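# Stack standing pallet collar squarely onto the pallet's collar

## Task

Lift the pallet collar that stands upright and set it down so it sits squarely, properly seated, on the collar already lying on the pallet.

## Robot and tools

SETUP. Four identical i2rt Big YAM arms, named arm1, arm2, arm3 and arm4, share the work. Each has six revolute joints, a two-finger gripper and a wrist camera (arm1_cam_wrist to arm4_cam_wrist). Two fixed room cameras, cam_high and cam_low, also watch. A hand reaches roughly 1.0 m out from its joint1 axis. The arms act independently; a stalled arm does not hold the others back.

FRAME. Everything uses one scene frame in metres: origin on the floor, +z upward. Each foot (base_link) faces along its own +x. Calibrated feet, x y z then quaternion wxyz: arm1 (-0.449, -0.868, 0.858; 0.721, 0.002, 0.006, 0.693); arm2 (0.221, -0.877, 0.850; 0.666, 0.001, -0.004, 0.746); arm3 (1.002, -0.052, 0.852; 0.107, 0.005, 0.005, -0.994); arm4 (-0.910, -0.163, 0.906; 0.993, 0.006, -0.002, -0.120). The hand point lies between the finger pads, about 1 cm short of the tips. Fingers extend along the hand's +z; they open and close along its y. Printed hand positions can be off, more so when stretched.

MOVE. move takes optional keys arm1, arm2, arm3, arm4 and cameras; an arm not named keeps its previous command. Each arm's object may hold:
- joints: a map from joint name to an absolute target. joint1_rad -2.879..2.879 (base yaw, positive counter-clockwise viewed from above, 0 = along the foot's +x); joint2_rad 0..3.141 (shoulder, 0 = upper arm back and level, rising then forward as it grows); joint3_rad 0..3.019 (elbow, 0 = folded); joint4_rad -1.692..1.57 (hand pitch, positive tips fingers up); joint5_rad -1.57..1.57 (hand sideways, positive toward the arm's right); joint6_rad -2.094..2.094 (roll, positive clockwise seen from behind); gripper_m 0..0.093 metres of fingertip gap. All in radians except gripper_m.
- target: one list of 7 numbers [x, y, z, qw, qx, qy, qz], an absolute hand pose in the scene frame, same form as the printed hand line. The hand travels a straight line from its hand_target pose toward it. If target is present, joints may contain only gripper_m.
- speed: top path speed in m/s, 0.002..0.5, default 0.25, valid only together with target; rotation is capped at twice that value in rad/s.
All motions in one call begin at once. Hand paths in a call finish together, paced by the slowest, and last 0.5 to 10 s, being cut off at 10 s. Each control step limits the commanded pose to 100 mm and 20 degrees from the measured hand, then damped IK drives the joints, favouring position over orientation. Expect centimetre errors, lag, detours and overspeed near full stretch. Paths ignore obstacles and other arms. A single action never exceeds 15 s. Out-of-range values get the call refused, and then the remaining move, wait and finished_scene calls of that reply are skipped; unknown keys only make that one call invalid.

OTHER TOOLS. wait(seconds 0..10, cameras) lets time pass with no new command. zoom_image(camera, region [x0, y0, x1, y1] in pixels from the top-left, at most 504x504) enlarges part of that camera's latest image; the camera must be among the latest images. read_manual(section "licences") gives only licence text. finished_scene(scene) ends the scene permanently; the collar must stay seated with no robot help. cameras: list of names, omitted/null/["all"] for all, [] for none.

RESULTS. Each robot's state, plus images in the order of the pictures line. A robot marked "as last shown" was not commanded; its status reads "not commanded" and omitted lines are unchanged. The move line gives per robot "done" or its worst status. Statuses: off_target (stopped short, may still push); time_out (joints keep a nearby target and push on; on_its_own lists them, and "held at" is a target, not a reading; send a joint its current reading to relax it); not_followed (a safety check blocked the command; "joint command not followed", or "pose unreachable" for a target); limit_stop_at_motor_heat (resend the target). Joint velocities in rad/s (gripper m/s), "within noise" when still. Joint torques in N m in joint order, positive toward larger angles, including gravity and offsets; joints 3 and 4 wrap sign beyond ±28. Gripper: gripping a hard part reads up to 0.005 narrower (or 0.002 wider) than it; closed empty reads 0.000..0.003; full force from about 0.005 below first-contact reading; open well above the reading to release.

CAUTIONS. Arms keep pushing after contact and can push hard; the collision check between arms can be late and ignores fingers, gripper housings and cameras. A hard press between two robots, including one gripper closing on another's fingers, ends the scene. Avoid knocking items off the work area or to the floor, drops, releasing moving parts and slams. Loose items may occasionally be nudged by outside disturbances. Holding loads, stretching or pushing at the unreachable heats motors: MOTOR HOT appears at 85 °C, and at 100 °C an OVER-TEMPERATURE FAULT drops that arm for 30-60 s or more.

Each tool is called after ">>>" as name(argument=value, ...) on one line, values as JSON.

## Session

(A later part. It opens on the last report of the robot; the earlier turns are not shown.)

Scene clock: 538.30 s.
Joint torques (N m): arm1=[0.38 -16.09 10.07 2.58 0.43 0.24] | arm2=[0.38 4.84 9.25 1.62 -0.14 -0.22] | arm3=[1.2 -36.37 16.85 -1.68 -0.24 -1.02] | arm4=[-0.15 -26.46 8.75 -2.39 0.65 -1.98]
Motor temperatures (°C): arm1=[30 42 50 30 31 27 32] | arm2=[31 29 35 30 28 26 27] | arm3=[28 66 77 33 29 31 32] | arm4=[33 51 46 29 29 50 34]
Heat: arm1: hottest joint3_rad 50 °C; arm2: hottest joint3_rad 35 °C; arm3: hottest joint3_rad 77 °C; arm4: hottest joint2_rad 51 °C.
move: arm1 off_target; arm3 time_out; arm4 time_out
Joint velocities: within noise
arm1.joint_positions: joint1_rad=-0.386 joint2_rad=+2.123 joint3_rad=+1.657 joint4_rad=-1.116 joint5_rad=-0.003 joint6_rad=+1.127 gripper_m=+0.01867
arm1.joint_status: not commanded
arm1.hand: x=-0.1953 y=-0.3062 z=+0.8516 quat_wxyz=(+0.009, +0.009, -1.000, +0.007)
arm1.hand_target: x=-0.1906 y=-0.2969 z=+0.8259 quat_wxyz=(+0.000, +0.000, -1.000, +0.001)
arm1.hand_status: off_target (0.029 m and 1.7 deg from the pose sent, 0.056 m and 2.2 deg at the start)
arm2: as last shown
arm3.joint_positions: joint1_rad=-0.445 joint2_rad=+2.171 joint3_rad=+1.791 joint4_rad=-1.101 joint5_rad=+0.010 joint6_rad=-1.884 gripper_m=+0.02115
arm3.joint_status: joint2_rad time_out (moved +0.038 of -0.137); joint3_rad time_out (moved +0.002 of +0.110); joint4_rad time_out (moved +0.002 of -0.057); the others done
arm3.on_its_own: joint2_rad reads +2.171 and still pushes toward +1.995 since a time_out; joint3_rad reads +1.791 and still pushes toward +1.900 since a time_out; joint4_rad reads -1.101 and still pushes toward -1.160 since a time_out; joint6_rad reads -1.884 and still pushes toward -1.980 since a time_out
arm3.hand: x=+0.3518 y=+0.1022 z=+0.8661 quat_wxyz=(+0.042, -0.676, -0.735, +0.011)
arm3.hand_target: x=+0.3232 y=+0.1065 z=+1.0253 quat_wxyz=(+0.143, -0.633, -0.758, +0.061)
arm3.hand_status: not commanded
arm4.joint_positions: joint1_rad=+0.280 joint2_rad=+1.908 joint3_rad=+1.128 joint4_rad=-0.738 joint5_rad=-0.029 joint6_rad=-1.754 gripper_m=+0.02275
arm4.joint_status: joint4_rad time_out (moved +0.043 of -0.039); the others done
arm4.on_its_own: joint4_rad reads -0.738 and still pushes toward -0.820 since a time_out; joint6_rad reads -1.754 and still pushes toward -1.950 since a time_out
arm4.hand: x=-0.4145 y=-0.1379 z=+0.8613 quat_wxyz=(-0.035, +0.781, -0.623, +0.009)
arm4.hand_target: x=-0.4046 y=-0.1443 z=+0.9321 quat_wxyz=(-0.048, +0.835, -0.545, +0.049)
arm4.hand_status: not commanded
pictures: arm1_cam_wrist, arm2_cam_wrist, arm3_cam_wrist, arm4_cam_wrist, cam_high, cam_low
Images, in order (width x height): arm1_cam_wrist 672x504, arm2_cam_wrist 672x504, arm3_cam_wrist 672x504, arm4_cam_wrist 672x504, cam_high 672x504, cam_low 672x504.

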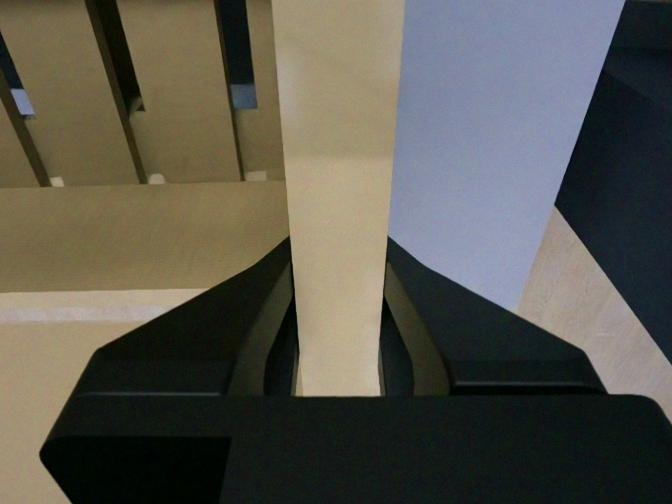

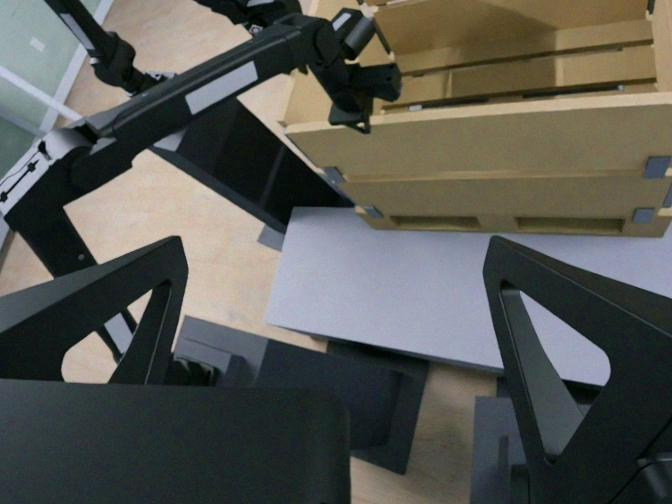

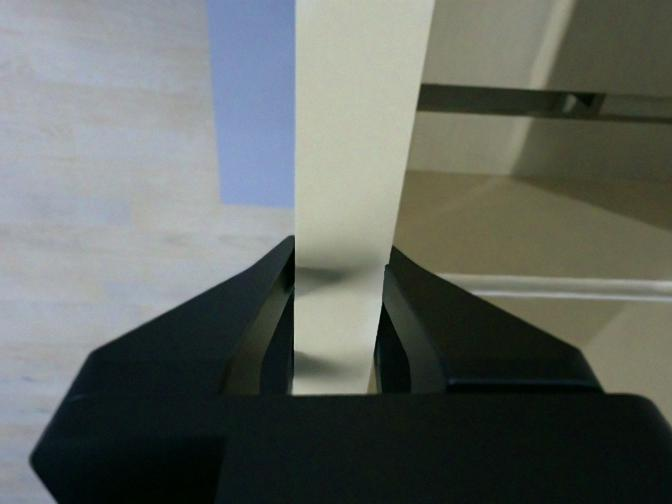

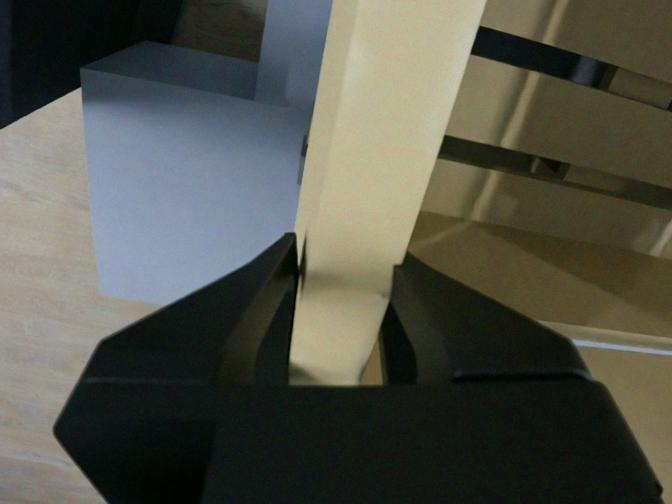

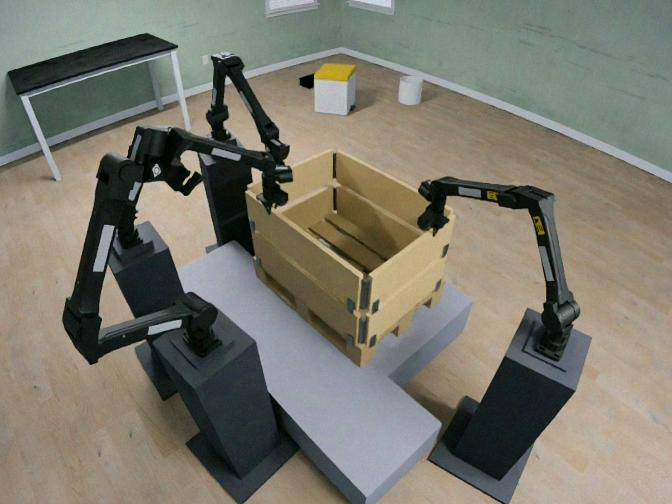

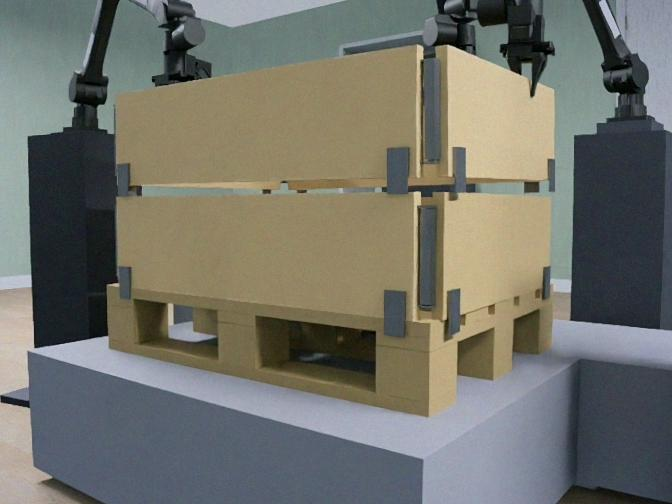

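>>> move(arm1={"target":[-0.188,-0.295,0.80,0,0,1,0],"speed":0.08}, arm3={"joints":{"joint1_rad":-0.447,"joint2_rad":2.04,"joint3_rad":1.90,"joint4_rad":-1.13}}, arm4={"joints":{"joint1_rad":0.28,"joint2_rad":1.81,"joint3_rad":1.15,"joint4_rad":-0.79}})

>>> zoom_image(camera="cam_low", region=[100, 0, 600, 350])

>>> zoom_image(camera="cam_high", region=[210, 130, 490, 390])

Scene clock: 546.90 s.
Joint torques (N m): arm1=[0.09 -14.92 9.74 2.97 0.35 0.19] | arm2=[0.38 4.84 9.26 1.62 -0.14 -0.22] | arm3=[0.97 -33.38 16.53 -0.88 -0.45 -1.01] | arm4=[0.32 -25.76 8.53 -2.17 0.71 -1.92]
Motor temperatures (°C): arm1=[30 42 50 30 31 27 32] | arm2=[31 29 35 30 28 26 27] | arm3=[28 66 78 33 29 31 32] | arm4=[33 49 46 29 29 50 34]
Heat: arm1: hottest joint3_rad 50 °C; arm2: hottest joint3_rad 35 °C; arm3: hottest joint3_rad 78 °C; arm4: hottest joint6_rad 50 °C.
move: arm1 off_target; arm3 time_out; arm4 time_out
Joint velocities: within noise
arm1.joint_positions: joint1_rad=-0.386 joint2_rad=+2.141 joint3_rad=+1.646 joint4_rad=-1.076 joint5_rad=-0.003 joint6_rad=+1.127 gripper_m=+0.01867
arm1.joint_status: not commanded
arm1.hand: x=-0.1943 y=-0.3038 z=+0.8371 quat_wxyz=(+0.007, +0.009, -1.000, +0.002)
arm1.hand_target: x=-0.1893 y=-0.2972 z=+0.8014 quat_wxyz=(+0.001, +0.000, -1.000, +0.000)
arm1.hand_status: off_target (0.039 m and 1.3 deg from the pose sent, 0.053 m and 1.7 deg at the start)
arm2: as last shown
arm3.joint_positions: joint1_rad=-0.445 joint2_rad=+2.180 joint3_rad=+1.795 joint4_rad=-1.097 joint5_rad=+0.016 joint6_rad=-1.884 gripper_m=+0.02115
arm3.joint_status: joint2_rad time_out (moved +0.010 of -0.131); joint3_rad time_out (moved +0.004 of +0.109); the others done
arm3.on_its_own: joint2_rad reads +2.180 and still pushes toward +2.040 since a time_out; joint3_rad reads +1.795 and still pushes toward +1.900 since a time_out; joint6_rad reads -1.884 and still pushes toward -1.980 since a time_out
arm3.hand: x=+0.3506 y=+0.1036 z=+0.8615 quat_wxyz=(+0.043, -0.676, -0.735, +0.008)
arm3.hand_target: x=+0.3162 y=+0.1100 z=+0.9969 quat_wxyz=(+0.135, -0.635, -0.759, +0.057)
arm3.hand_status: not commanded
arm4.joint_positions: joint1_rad=+0.280 joint2_rad=+1.936 joint3_rad=+1.128 joint4_rad=-0.715 joint5_rad=-0.030 joint6_rad=-1.760 gripper_m=+0.02271
arm4.joint_status: joint4_rad time_out (moved +0.023 of -0.052); the others done
arm4.on_its_own: joint4_rad reads -0.715 and still pushes toward -0.790 since a time_out; joint5_rad reads -0.030 and still pushes toward +0.000 since a time_out; joint6_rad reads -1.760 and still pushes toward -1.950 since a time_out
arm4.hand: x=-0.4141 y=-0.1375 z=+0.8480 quat_wxyz=(-0.034, +0.783, -0.621, +0.007)
arm4.hand_target: x=-0.4017 y=-0.1415 z=+0.9138 quat_wxyz=(-0.046, +0.837, -0.543, +0.046)
arm4.hand_status: not commanded
pictures: arm1_cam_wrist, arm2_cam_wrist, arm3_cam_wrist, arm4_cam_wrist, cam_high, cam_low
Images, in order (width x height): arm1_cam_wrist 672x504, arm2_cam_wrist 672x504, arm3_cam_wrist 672x504, arm4_cam_wrist 672x504, cam_high 672x504, cam_low 672x504.

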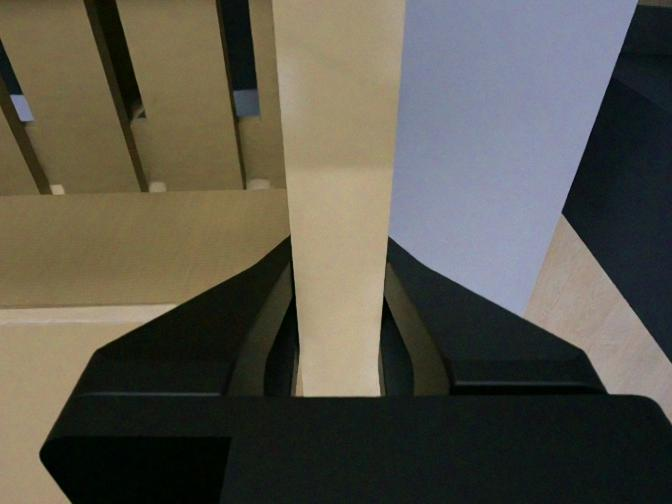

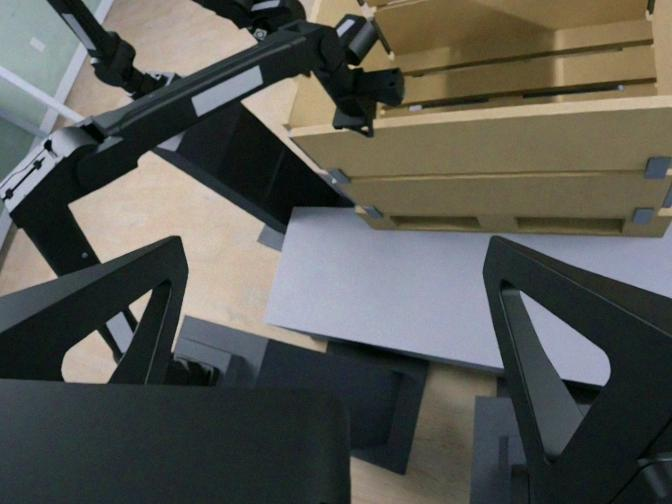

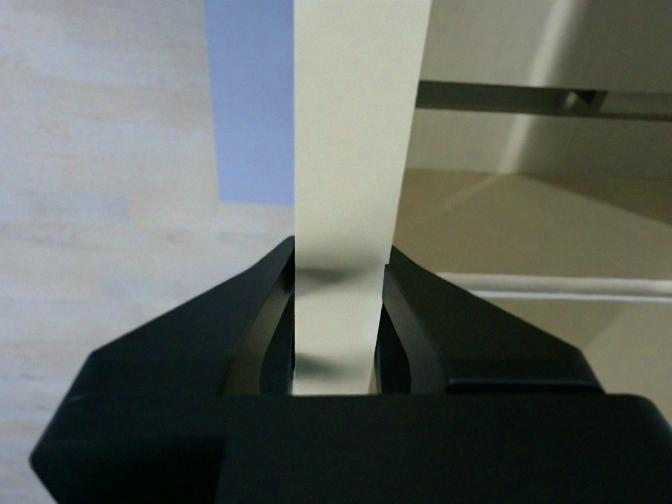

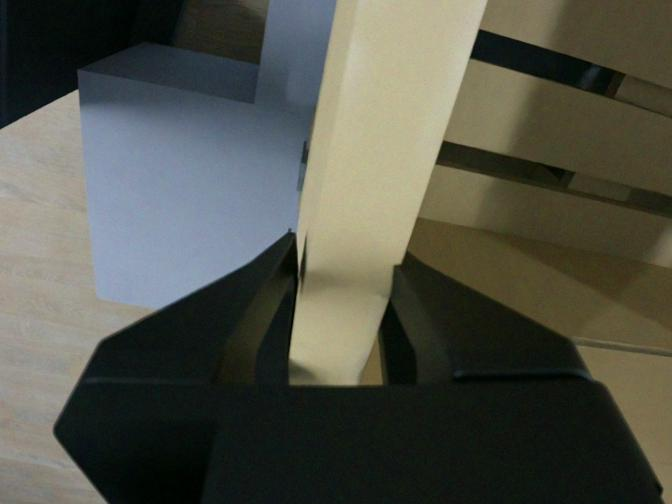

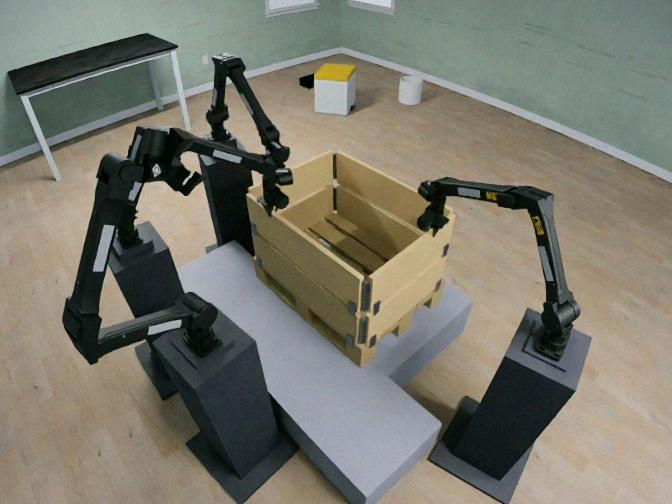

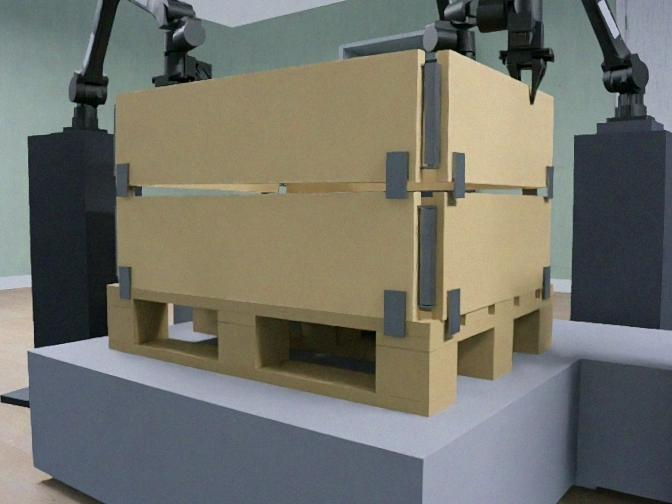

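Scaled by 1.008 (camera's finer frame: 960x720).

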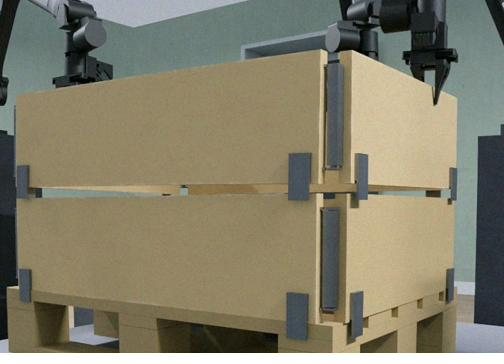

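Scaled by 1.800 (camera's finer frame: 960x720).

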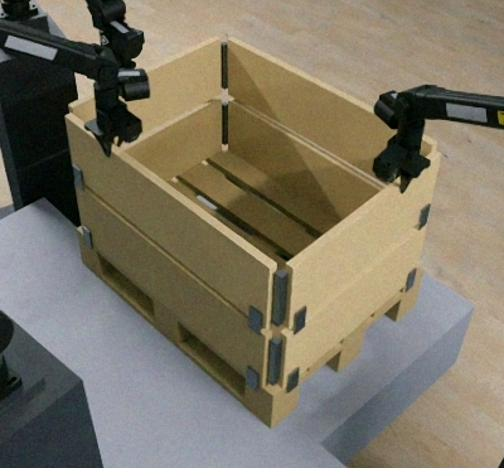

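>>> move(arm1={"target":[-0.188,-0.295,0.79,0,0,1,0],"speed":0.08}, arm3={"joints":{"joint1_rad":-0.447,"joint2_rad":2.10,"joint3_rad":1.88,"joint4_rad":-1.10}}, arm4={"joints":{"joint1_rad":0.28,"joint2_rad":1.85,"joint3_rad":1.15,"joint4_rad":-0.77}})

>>> zoom_image(camera="cam_low", region=[100, 0, 600, 350])

>>> zoom_image(camera="cam_high", region=[210, 130, 490, 390])

Scene clock: 552.90 s.
Joint torques (N m): arm1=[0.09 -14.97 9.99 2.81 0.29 0.2] | arm2=[0.38 4.84 9.26 1.62 -0.14 -0.22] | arm3=[0.73 -28.81 14.94 -0.1 -0.53 -1.01] | arm4=[0.38 -25.11 8.25 -2.15 0.74 -1.85]
Motor temperatures (°C): arm1=[30 42 49 30 31 27 32] | arm2=[31 29 35 30 28 26 27] | arm3=[28 66 77 33 29 31 32] | arm4=[33 48 45 29 29 50 34]
Heat: arm1: hottest joint3_rad 49 °C; arm2: hottest joint3_rad 35 °C; arm3: hottest joint3_rad 77 °C; arm4: hottest joint6_rad 50 °C.
move: arm1 off_target; arm3 done; arm4 time_out
Joint velocities: within noise
arm1.joint_positions: joint1_rad=-0.386 joint2_rad=+2.155 joint3_rad=+1.638 joint4_rad=-1.056 joint5_rad=+0.002 joint6_rad=+1.127 gripper_m=+0.01867
arm1.joint_status: not commanded
arm1.hand: x=-0.1940 y=-0.3048 z=+0.8260 quat_wxyz=(+0.005, +0.009, -1.000, +0.004)
arm1.hand_target: x=-0.1891 y=-0.2979 z=+0.7913 quat_wxyz=(+0.000, +0.000, -1.000, +0.001)
arm1.hand_status: off_target (0.038 m and 1.3 deg from the pose sent, 0.048 m and 1.3 deg at the start)
arm2: as last shown
arm3.joint_positions: joint1_rad=-0.442 joint2_rad=+2.187 joint3_rad=+1.795 joint4_rad=-1.087 joint5_rad=+0.019 joint6_rad=-1.884 gripper_m=+0.02117
arm3.joint_status: all done
arm3.on_its_own: joint6_rad reads -1.884 and still pushes toward -1.980 since a time_out
arm3.hand: x=+0.3490 y=+0.1030 z=+0.8572 quat_wxyz=(+0.045, -0.676, -0.736, +0.007)
arm3.hand_target: x=+0.3156 y=+0.1111 z=+0.9490 quat_wxyz=(+0.114, -0.637, -0.761, +0.046)
arm3.hand_status: not commanded
arm4.joint_positions: joint1_rad=+0.280 joint2_rad=+1.966 joint3_rad=+1.129 joint4_rad=-0.694 joint5_rad=-0.032 joint6_rad=-1.768 gripper_m=+0.02271
arm4.joint_status: joint4_rad time_out (moved +0.021 of -0.055); the others done
arm4.on_its_own: joint4_rad reads -0.694 and still pushes toward -0.770 since a time_out; joint5_rad reads -0.032 and still pushes toward +0.000 since a time_out; joint6_rad reads -1.768 and still pushes toward -1.950 since a time_out
arm4.hand: x=-0.4142 y=-0.1371 z=+0.8346 quat_wxyz=(-0.032, +0.786, -0.618, +0.004)
arm4.hand_target: x=-0.4017 y=-0.1411 z=+0.8949 quat_wxyz=(-0.041, +0.838, -0.543, +0.038)
arm4.hand_status: not commanded
pictures: arm1_cam_wrist, arm2_cam_wrist, arm3_cam_wrist, arm4_cam_wrist, cam_high, cam_low
Images, in order (width x height): arm1_cam_wrist 672x504, arm2_cam_wrist 672x504, arm3_cam_wrist 672x504, arm4_cam_wrist 672x504, cam_high 672x504, cam_low 672x504.

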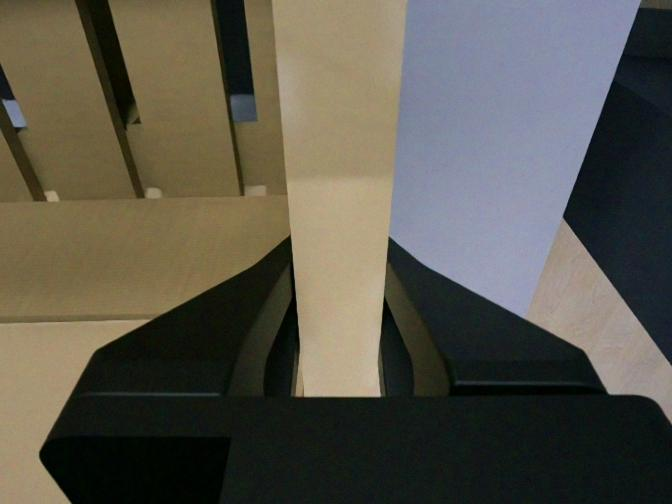

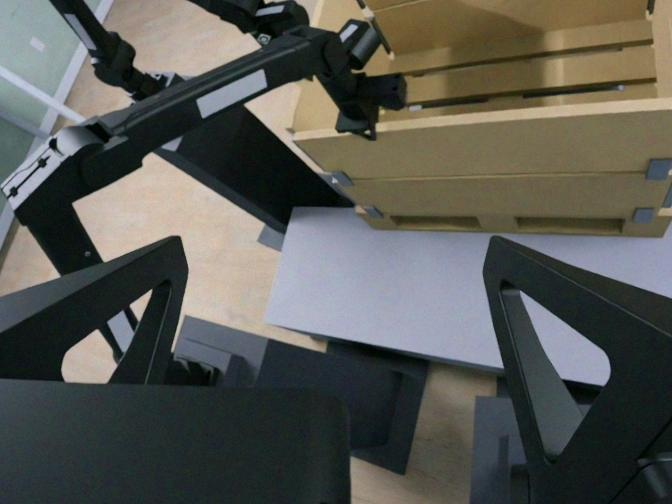

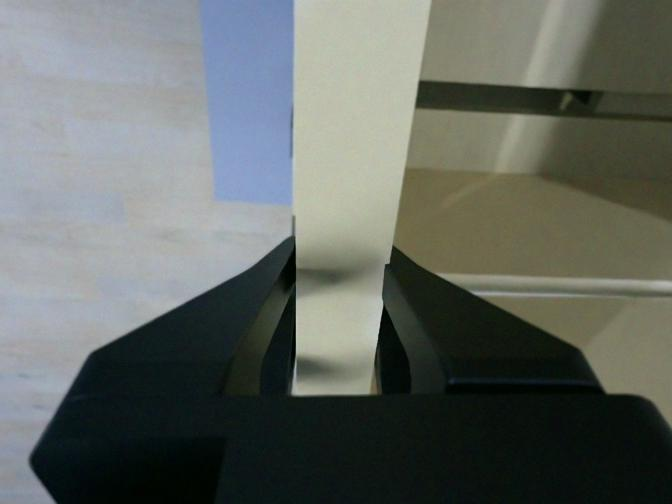

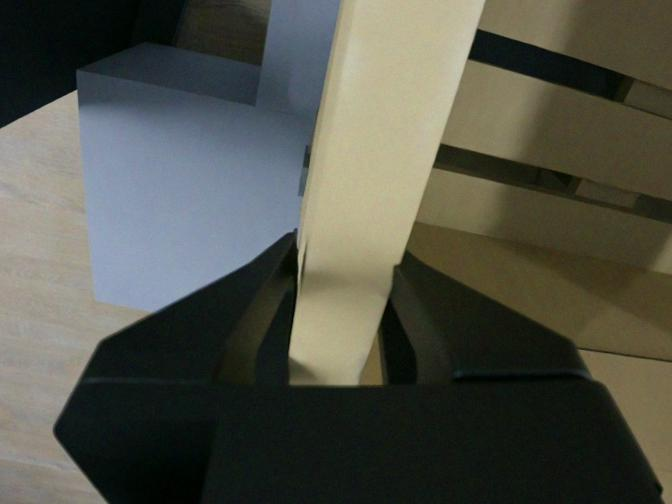

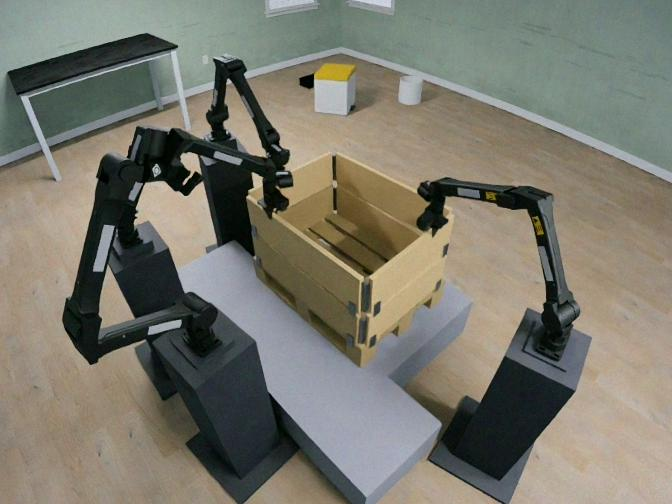

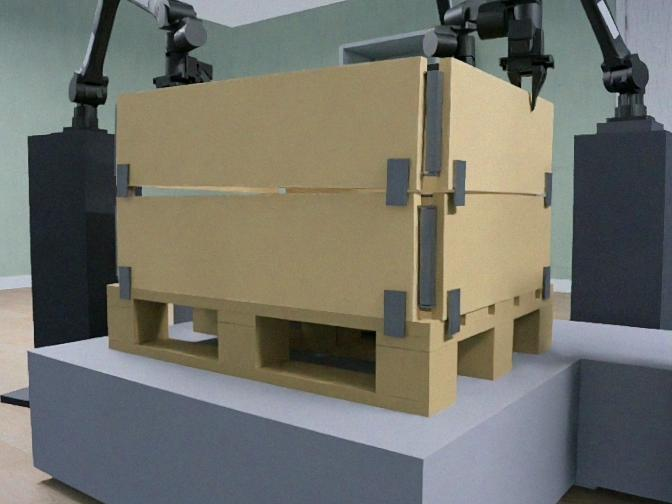

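Scaled by 1.008 (camera's finer frame: 960x720).

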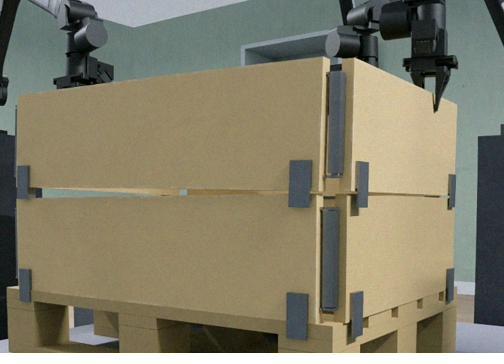

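Scaled by 1.800 (camera's finer frame: 960x720).

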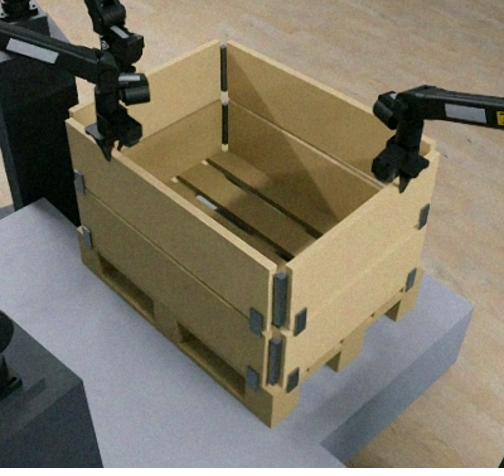

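>>> move(arm1={"target":[-0.188,-0.295,0.785,0,0,1,0],"speed":0.08}, arm3={"joints":{"joint2_rad":2.20,"joint3_rad":1.84,"joint4_rad":-1.09}}, arm4={"joints":{"joint2_rad":1.90,"joint3_rad":1.14,"joint4_rad":-0.74}})

>>> zoom_image(camera="cam_low", region=[100, 0, 600, 350])

>>> zoom_image(camera="cam_high", region=[210, 130, 490, 390])

Scene clock: 557.23 s.
Joint torques (N m): arm1=[0.09 -14.8 10.14 2.74 0.19 0.19] | arm2=[0.38 4.89 9.26 1.63 -0.14 -0.22] | arm3=[0.62 -21.3 11.33 0.27 -0.58 -1.02] | arm4=[0.32 -22.48 7.2 -1.55 0.76 -1.8]
Motor temperatures (°C): arm1=[30 42 49 30 31 27 32] | arm2=[31 29 35 30 28 26 27] | arm3=[28 67 76 33 29 31 32] | arm4=[33 48 45 29 29 50 34]
Heat: arm1: hottest joint3_rad 49 °C; arm2: hottest joint3_rad 35 °C; arm3: hottest joint3_rad 76 °C; arm4: hottest joint6_rad 50 °C.
move: arm1 off_target; arm3 done; arm4 off_target
Joint velocities: within noise
arm1.joint_positions: joint1_rad=-0.386 joint2_rad=+2.161 joint3_rad=+1.635 joint4_rad=-1.044 joint5_rad=+0.003 joint6_rad=+1.127 gripper_m=+0.01867
arm1.joint_status: not commanded
arm1.hand: x=-0.1936 y=-0.3045 z=+0.8215 quat_wxyz=(+0.004, +0.009, -1.000, +0.003)
arm1.hand_target: x=-0.1891 y=-0.2974 z=+0.7865 quat_wxyz=(+0.000, +0.000, -1.000, +0.000)
arm1.hand_status: off_target (0.038 m and 1.2 deg from the pose sent, 0.043 m and 1.3 deg at the start)
arm2.joint_positions: joint1_rad=+0.088 joint2_rad=+0.484 joint3_rad=+1.404 joint4_rad=-1.425 joint5_rad=-0.290 joint6_rad=+0.382 gripper_m=+0.09396
arm2.joint_status: not commanded
arm2.hand: x=+0.1399 y=-0.7350 z=+1.4055 quat_wxyz=(-0.132, +0.603, -0.605, -0.503)
arm2.hand_target: x=+0.1405 y=-0.7382 z=+1.4154 quat_wxyz=(-0.138, +0.600, -0.600, -0.511)
arm2.hand_status: not commanded
arm3.joint_positions: joint1_rad=-0.440 joint2_rad=+2.200 joint3_rad=+1.800 joint4_rad=-1.097 joint5_rad=+0.021 joint6_rad=-1.884 gripper_m=+0.02118
arm3.joint_status: all done
arm3.on_its_own: joint6_rad reads -1.884 and still pushes toward -1.980 since a time_out
arm3.hand: x=+0.3506 y=+0.1017 z=+0.8506 quat_wxyz=(+0.038, -0.675, -0.737, +0.002)
arm3.hand_target: x=+0.3367 y=+0.1072 z=+0.8654 quat_wxyz=(+0.052, -0.641, -0.766, +0.014)
arm3.hand_status: not commanded
arm4.joint_positions: joint1_rad=+0.280 joint2_rad=+1.979 joint3_rad=+1.131 joint4_rad=-0.683 joint5_rad=-0.032 joint6_rad=-1.773 gripper_m=+0.02271
arm4.joint_status: joint4_rad off_target (ended at -0.683, target -0.740); the others done
arm4.on_its_own: joint4_rad reads -0.683 and still pushes toward -0.740 since a time_out; joint5_rad reads -0.032 and still pushes toward +0.000 since a time_out; joint6_rad reads -1.773 and still pushes toward -1.950 since a time_out
arm4.hand: x=-0.4135 y=-0.1370 z=+0.8287 quat_wxyz=(-0.032, +0.787, -0.616, +0.003)
arm4.hand_target: x=-0.4076 y=-0.1411 z=+0.8683 quat_wxyz=(-0.031, +0.838, -0.544, +0.025)
arm4.hand_status: not commanded
pictures: arm1_cam_wrist, arm2_cam_wrist, arm3_cam_wrist, arm4_cam_wrist, cam_high, cam_low
Images, in order (width x height): arm1_cam_wrist 672x504, arm2_cam_wrist 672x504, arm3_cam_wrist 672x504, arm4_cam_wrist 672x504, cam_high 672x504, cam_low 672x504.

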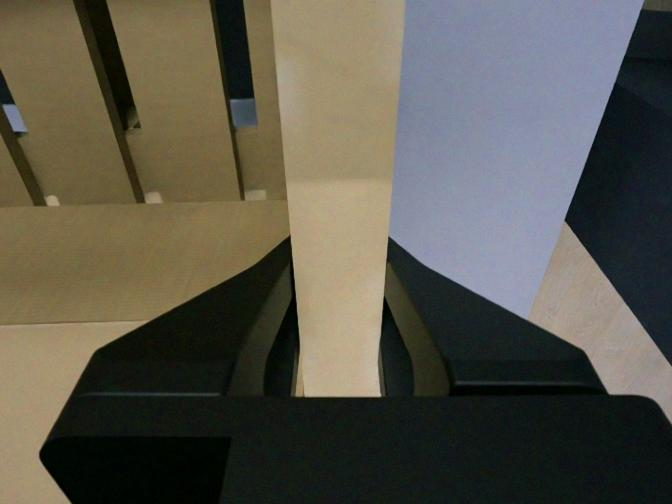

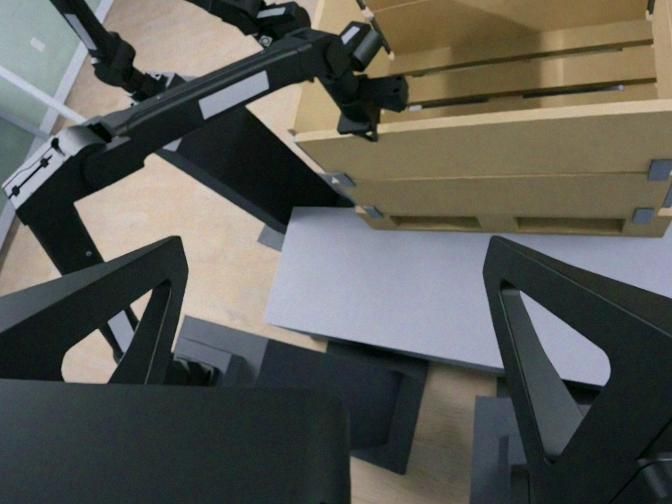

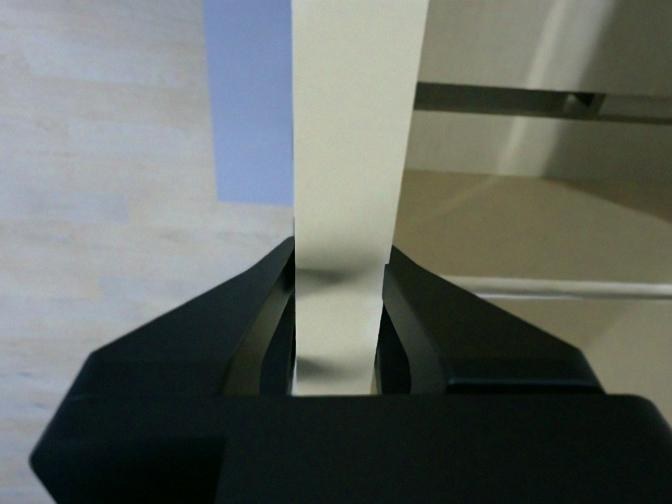

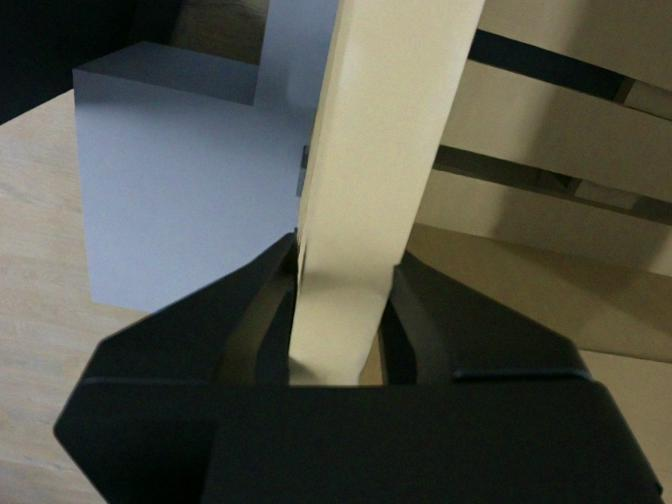

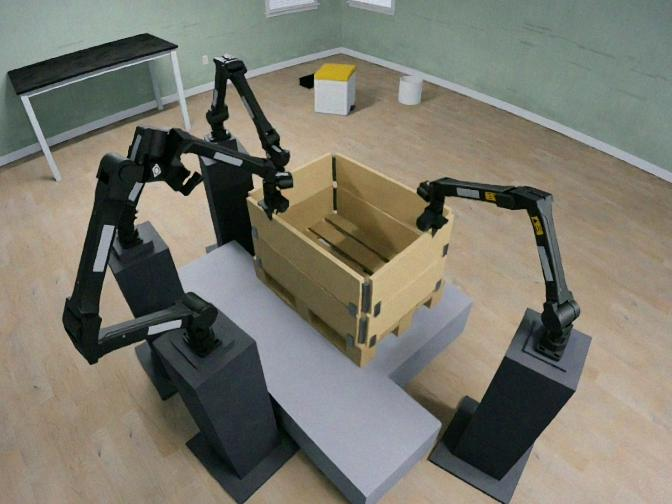

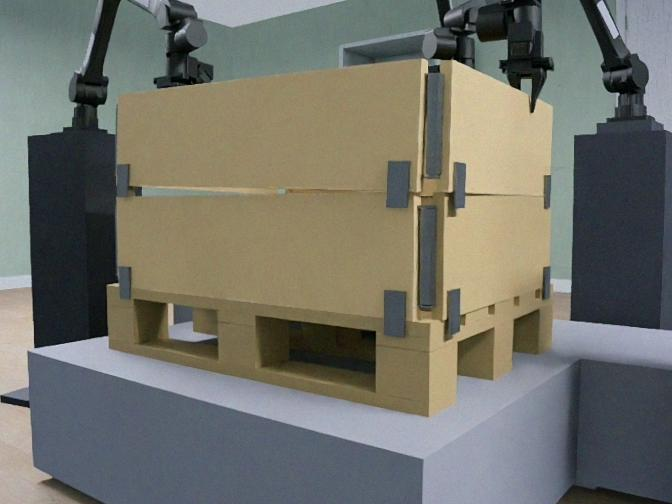

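Scaled by 1.008 (camera's finer frame: 960x720).

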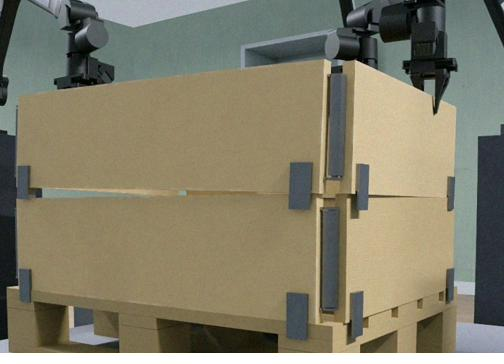

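Scaled by 1.800 (camera's finer frame: 960x720).

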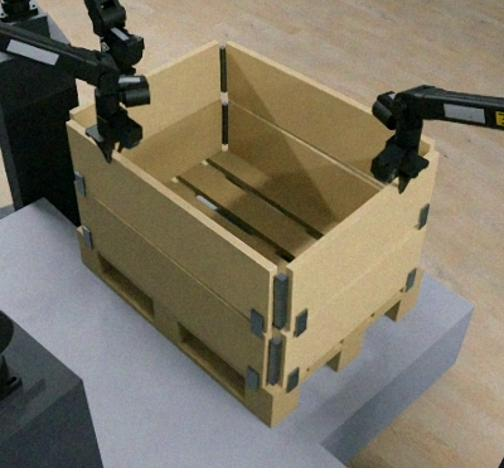

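>>> move(arm1={"target":[-0.15,-0.295,0.785,0,0,1,0],"speed":0.08}, arm3={"joints":{"joint2_rad":2.17,"joint3_rad":1.72,"joint4_rad":-1.20}}, arm4={"joints":{"joint2_rad":1.92,"joint3_rad":1.20,"joint4_rad":-0.74}})

>>> zoom_image(camera="cam_low", region=[100, 0, 600, 350])

>>> zoom_image(camera="cam_high", region=[310, 190, 490, 390])

Scene clock: 564.67 s.
Joint torques (N m): arm1=[-2.67 -13.39 14.57 1.5 0.4 -0.13] | arm2=[0.38 4.84 9.26 1.62 -0.14 -0.22] | arm3=[0.67 -24.59 4.94 -2.76 0.02 -1.02] | arm4=[0.5 -22.59 9.54 -1.43 0.61 -1.79]
Motor temperatures (°C): arm1=[30 42 49 30 31 27 32] | arm2=[31 29 35 30 28 26 27] | arm3=[28 67 72 33 29 31 32] | arm4=[33 47 45 29 30 50 34]
Heat: arm1: hottest joint3_rad 49 °C; arm2: hottest joint3_rad 35 °C; arm3: hottest joint3_rad 72 °C; arm4: hottest joint6_rad 50 °C.
move: arm1 off_target; arm3 time_out; arm4 time_out
Joint velocities: within noise
arm1.joint_positions: joint1_rad=-0.405 joint2_rad=+2.173 joint3_rad=+1.649 joint4_rad=-1.045 joint5_rad=-0.005 joint6_rad=+1.115 gripper_m=+0.01867
arm1.joint_status: not commanded
arm1.hand: x=-0.1826 y=-0.3053 z=+0.8186 quat_wxyz=(+0.007, +0.006, -1.000, +0.001)
arm1.hand_target: x=-0.1523 y=-0.2993 z=+0.7865 quat_wxyz=(+0.001, -0.005, -1.000, +0.000)
arm1.hand_status: off_target (0.048 m and 1.1 deg from the pose sent, 0.058 m and 1.2 deg at the start)
arm2: as last shown
arm3.joint_positions: joint1_rad=-0.440 joint2_rad=+2.210 joint3_rad=+1.756 joint4_rad=-1.101 joint5_rad=-0.004 joint6_rad=-1.884 gripper_m=+0.02119
arm3.joint_status: joint4_rad time_out (moved -0.005 of -0.103); the others done
arm3.on_its_own: joint4_rad reads -1.101 and still pushes toward -1.200 since a time_out; joint6_rad reads -1.884 and still pushes toward -1.980 since a time_out
arm3.hand: x=+0.3695 y=+0.0933 z=+0.8286 quat_wxyz=(+0.007, -0.675, -0.737, -0.001)
arm3.hand_target: x=+0.4002 y=+0.0910 z=+0.8415 quat_wxyz=(-0.030, -0.642, -0.766, -0.022)
arm3.hand_status: not commanded
arm4.joint_positions: joint1_rad=+0.280 joint2_rad=+1.996 joint3_rad=+1.165 joint4_rad=-0.686 joint5_rad=-0.027 joint6_rad=-1.773 gripper_m=+0.02289
arm4.joint_status: joint2_rad time_out (moved +0.017 of -0.059); joint3_rad time_out (moved +0.035 of +0.069); joint4_rad time_out (moved -0.003 of -0.057)
arm4.on_its_own: joint6_rad reads -1.773 and still pushes toward -1.950 since a time_out
arm4.hand: x=-0.3993 y=-0.1376 z=+0.8299 quat_wxyz=(-0.035, +0.787, -0.616, +0.010)
arm4.hand_target: x=-0.3812 y=-0.1402 z=+0.8767 quat_wxyz=(-0.042, +0.837, -0.544, +0.041)
arm4.hand_status: not commanded
pictures: arm1_cam_wrist, arm2_cam_wrist, arm3_cam_wrist, arm4_cam_wrist, cam_high, cam_low
Images, in order (width x height): arm1_cam_wrist 672x504, arm2_cam_wrist 672x504, arm3_cam_wrist 672x504, arm4_cam_wrist 672x504, cam_high 672x504, cam_low 672x504.

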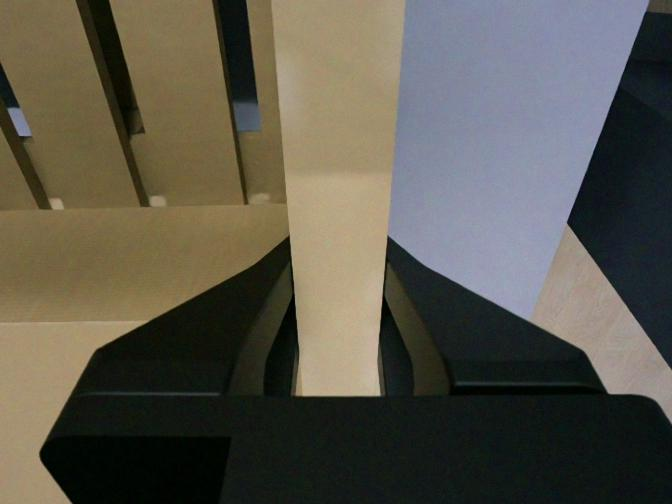

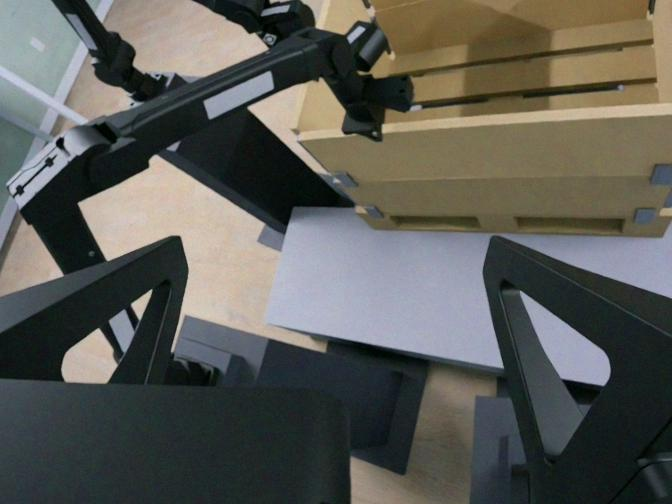

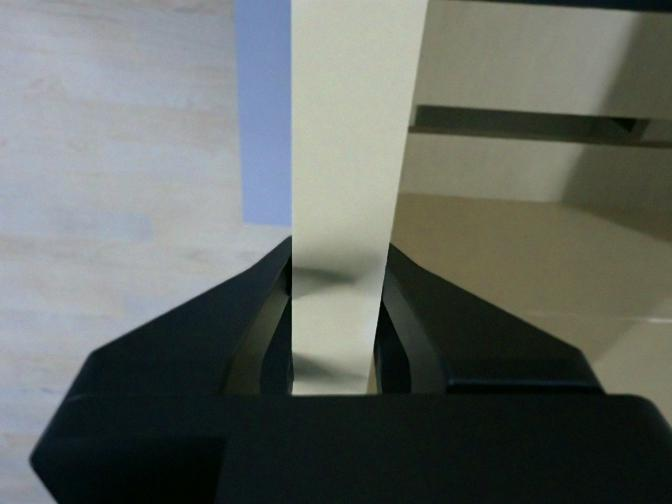

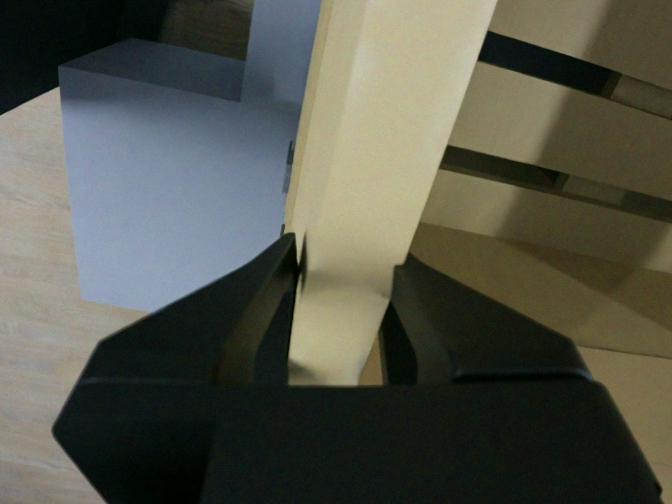

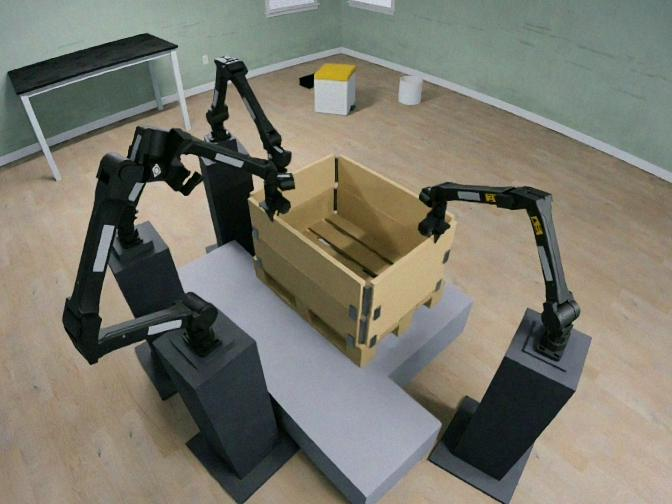

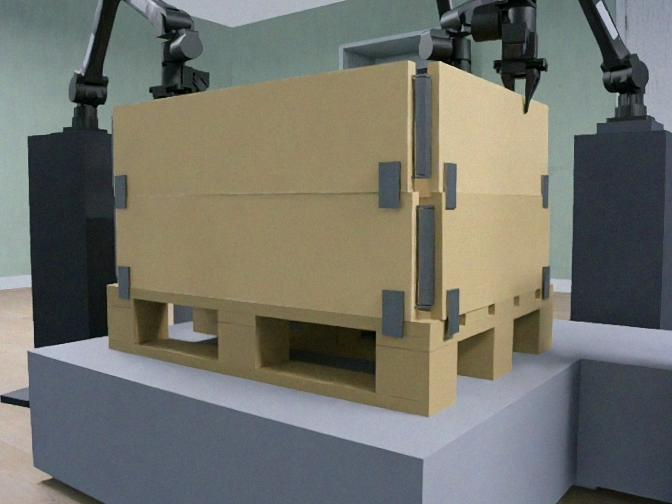

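Scaled by 1.008 (camera's finer frame: 960x720).

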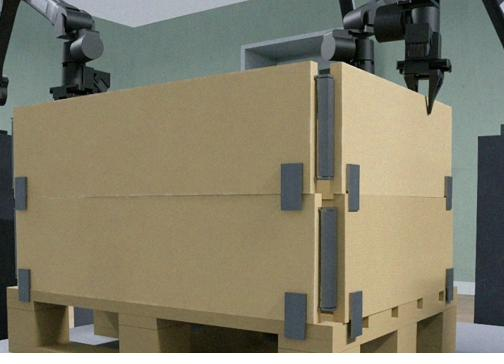

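Scaled by 2.520 (camera's finer frame: 960x720).

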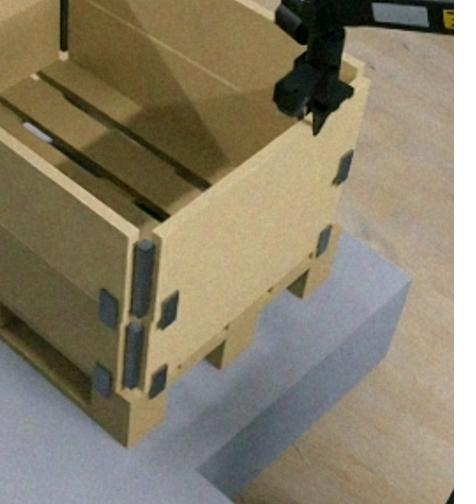

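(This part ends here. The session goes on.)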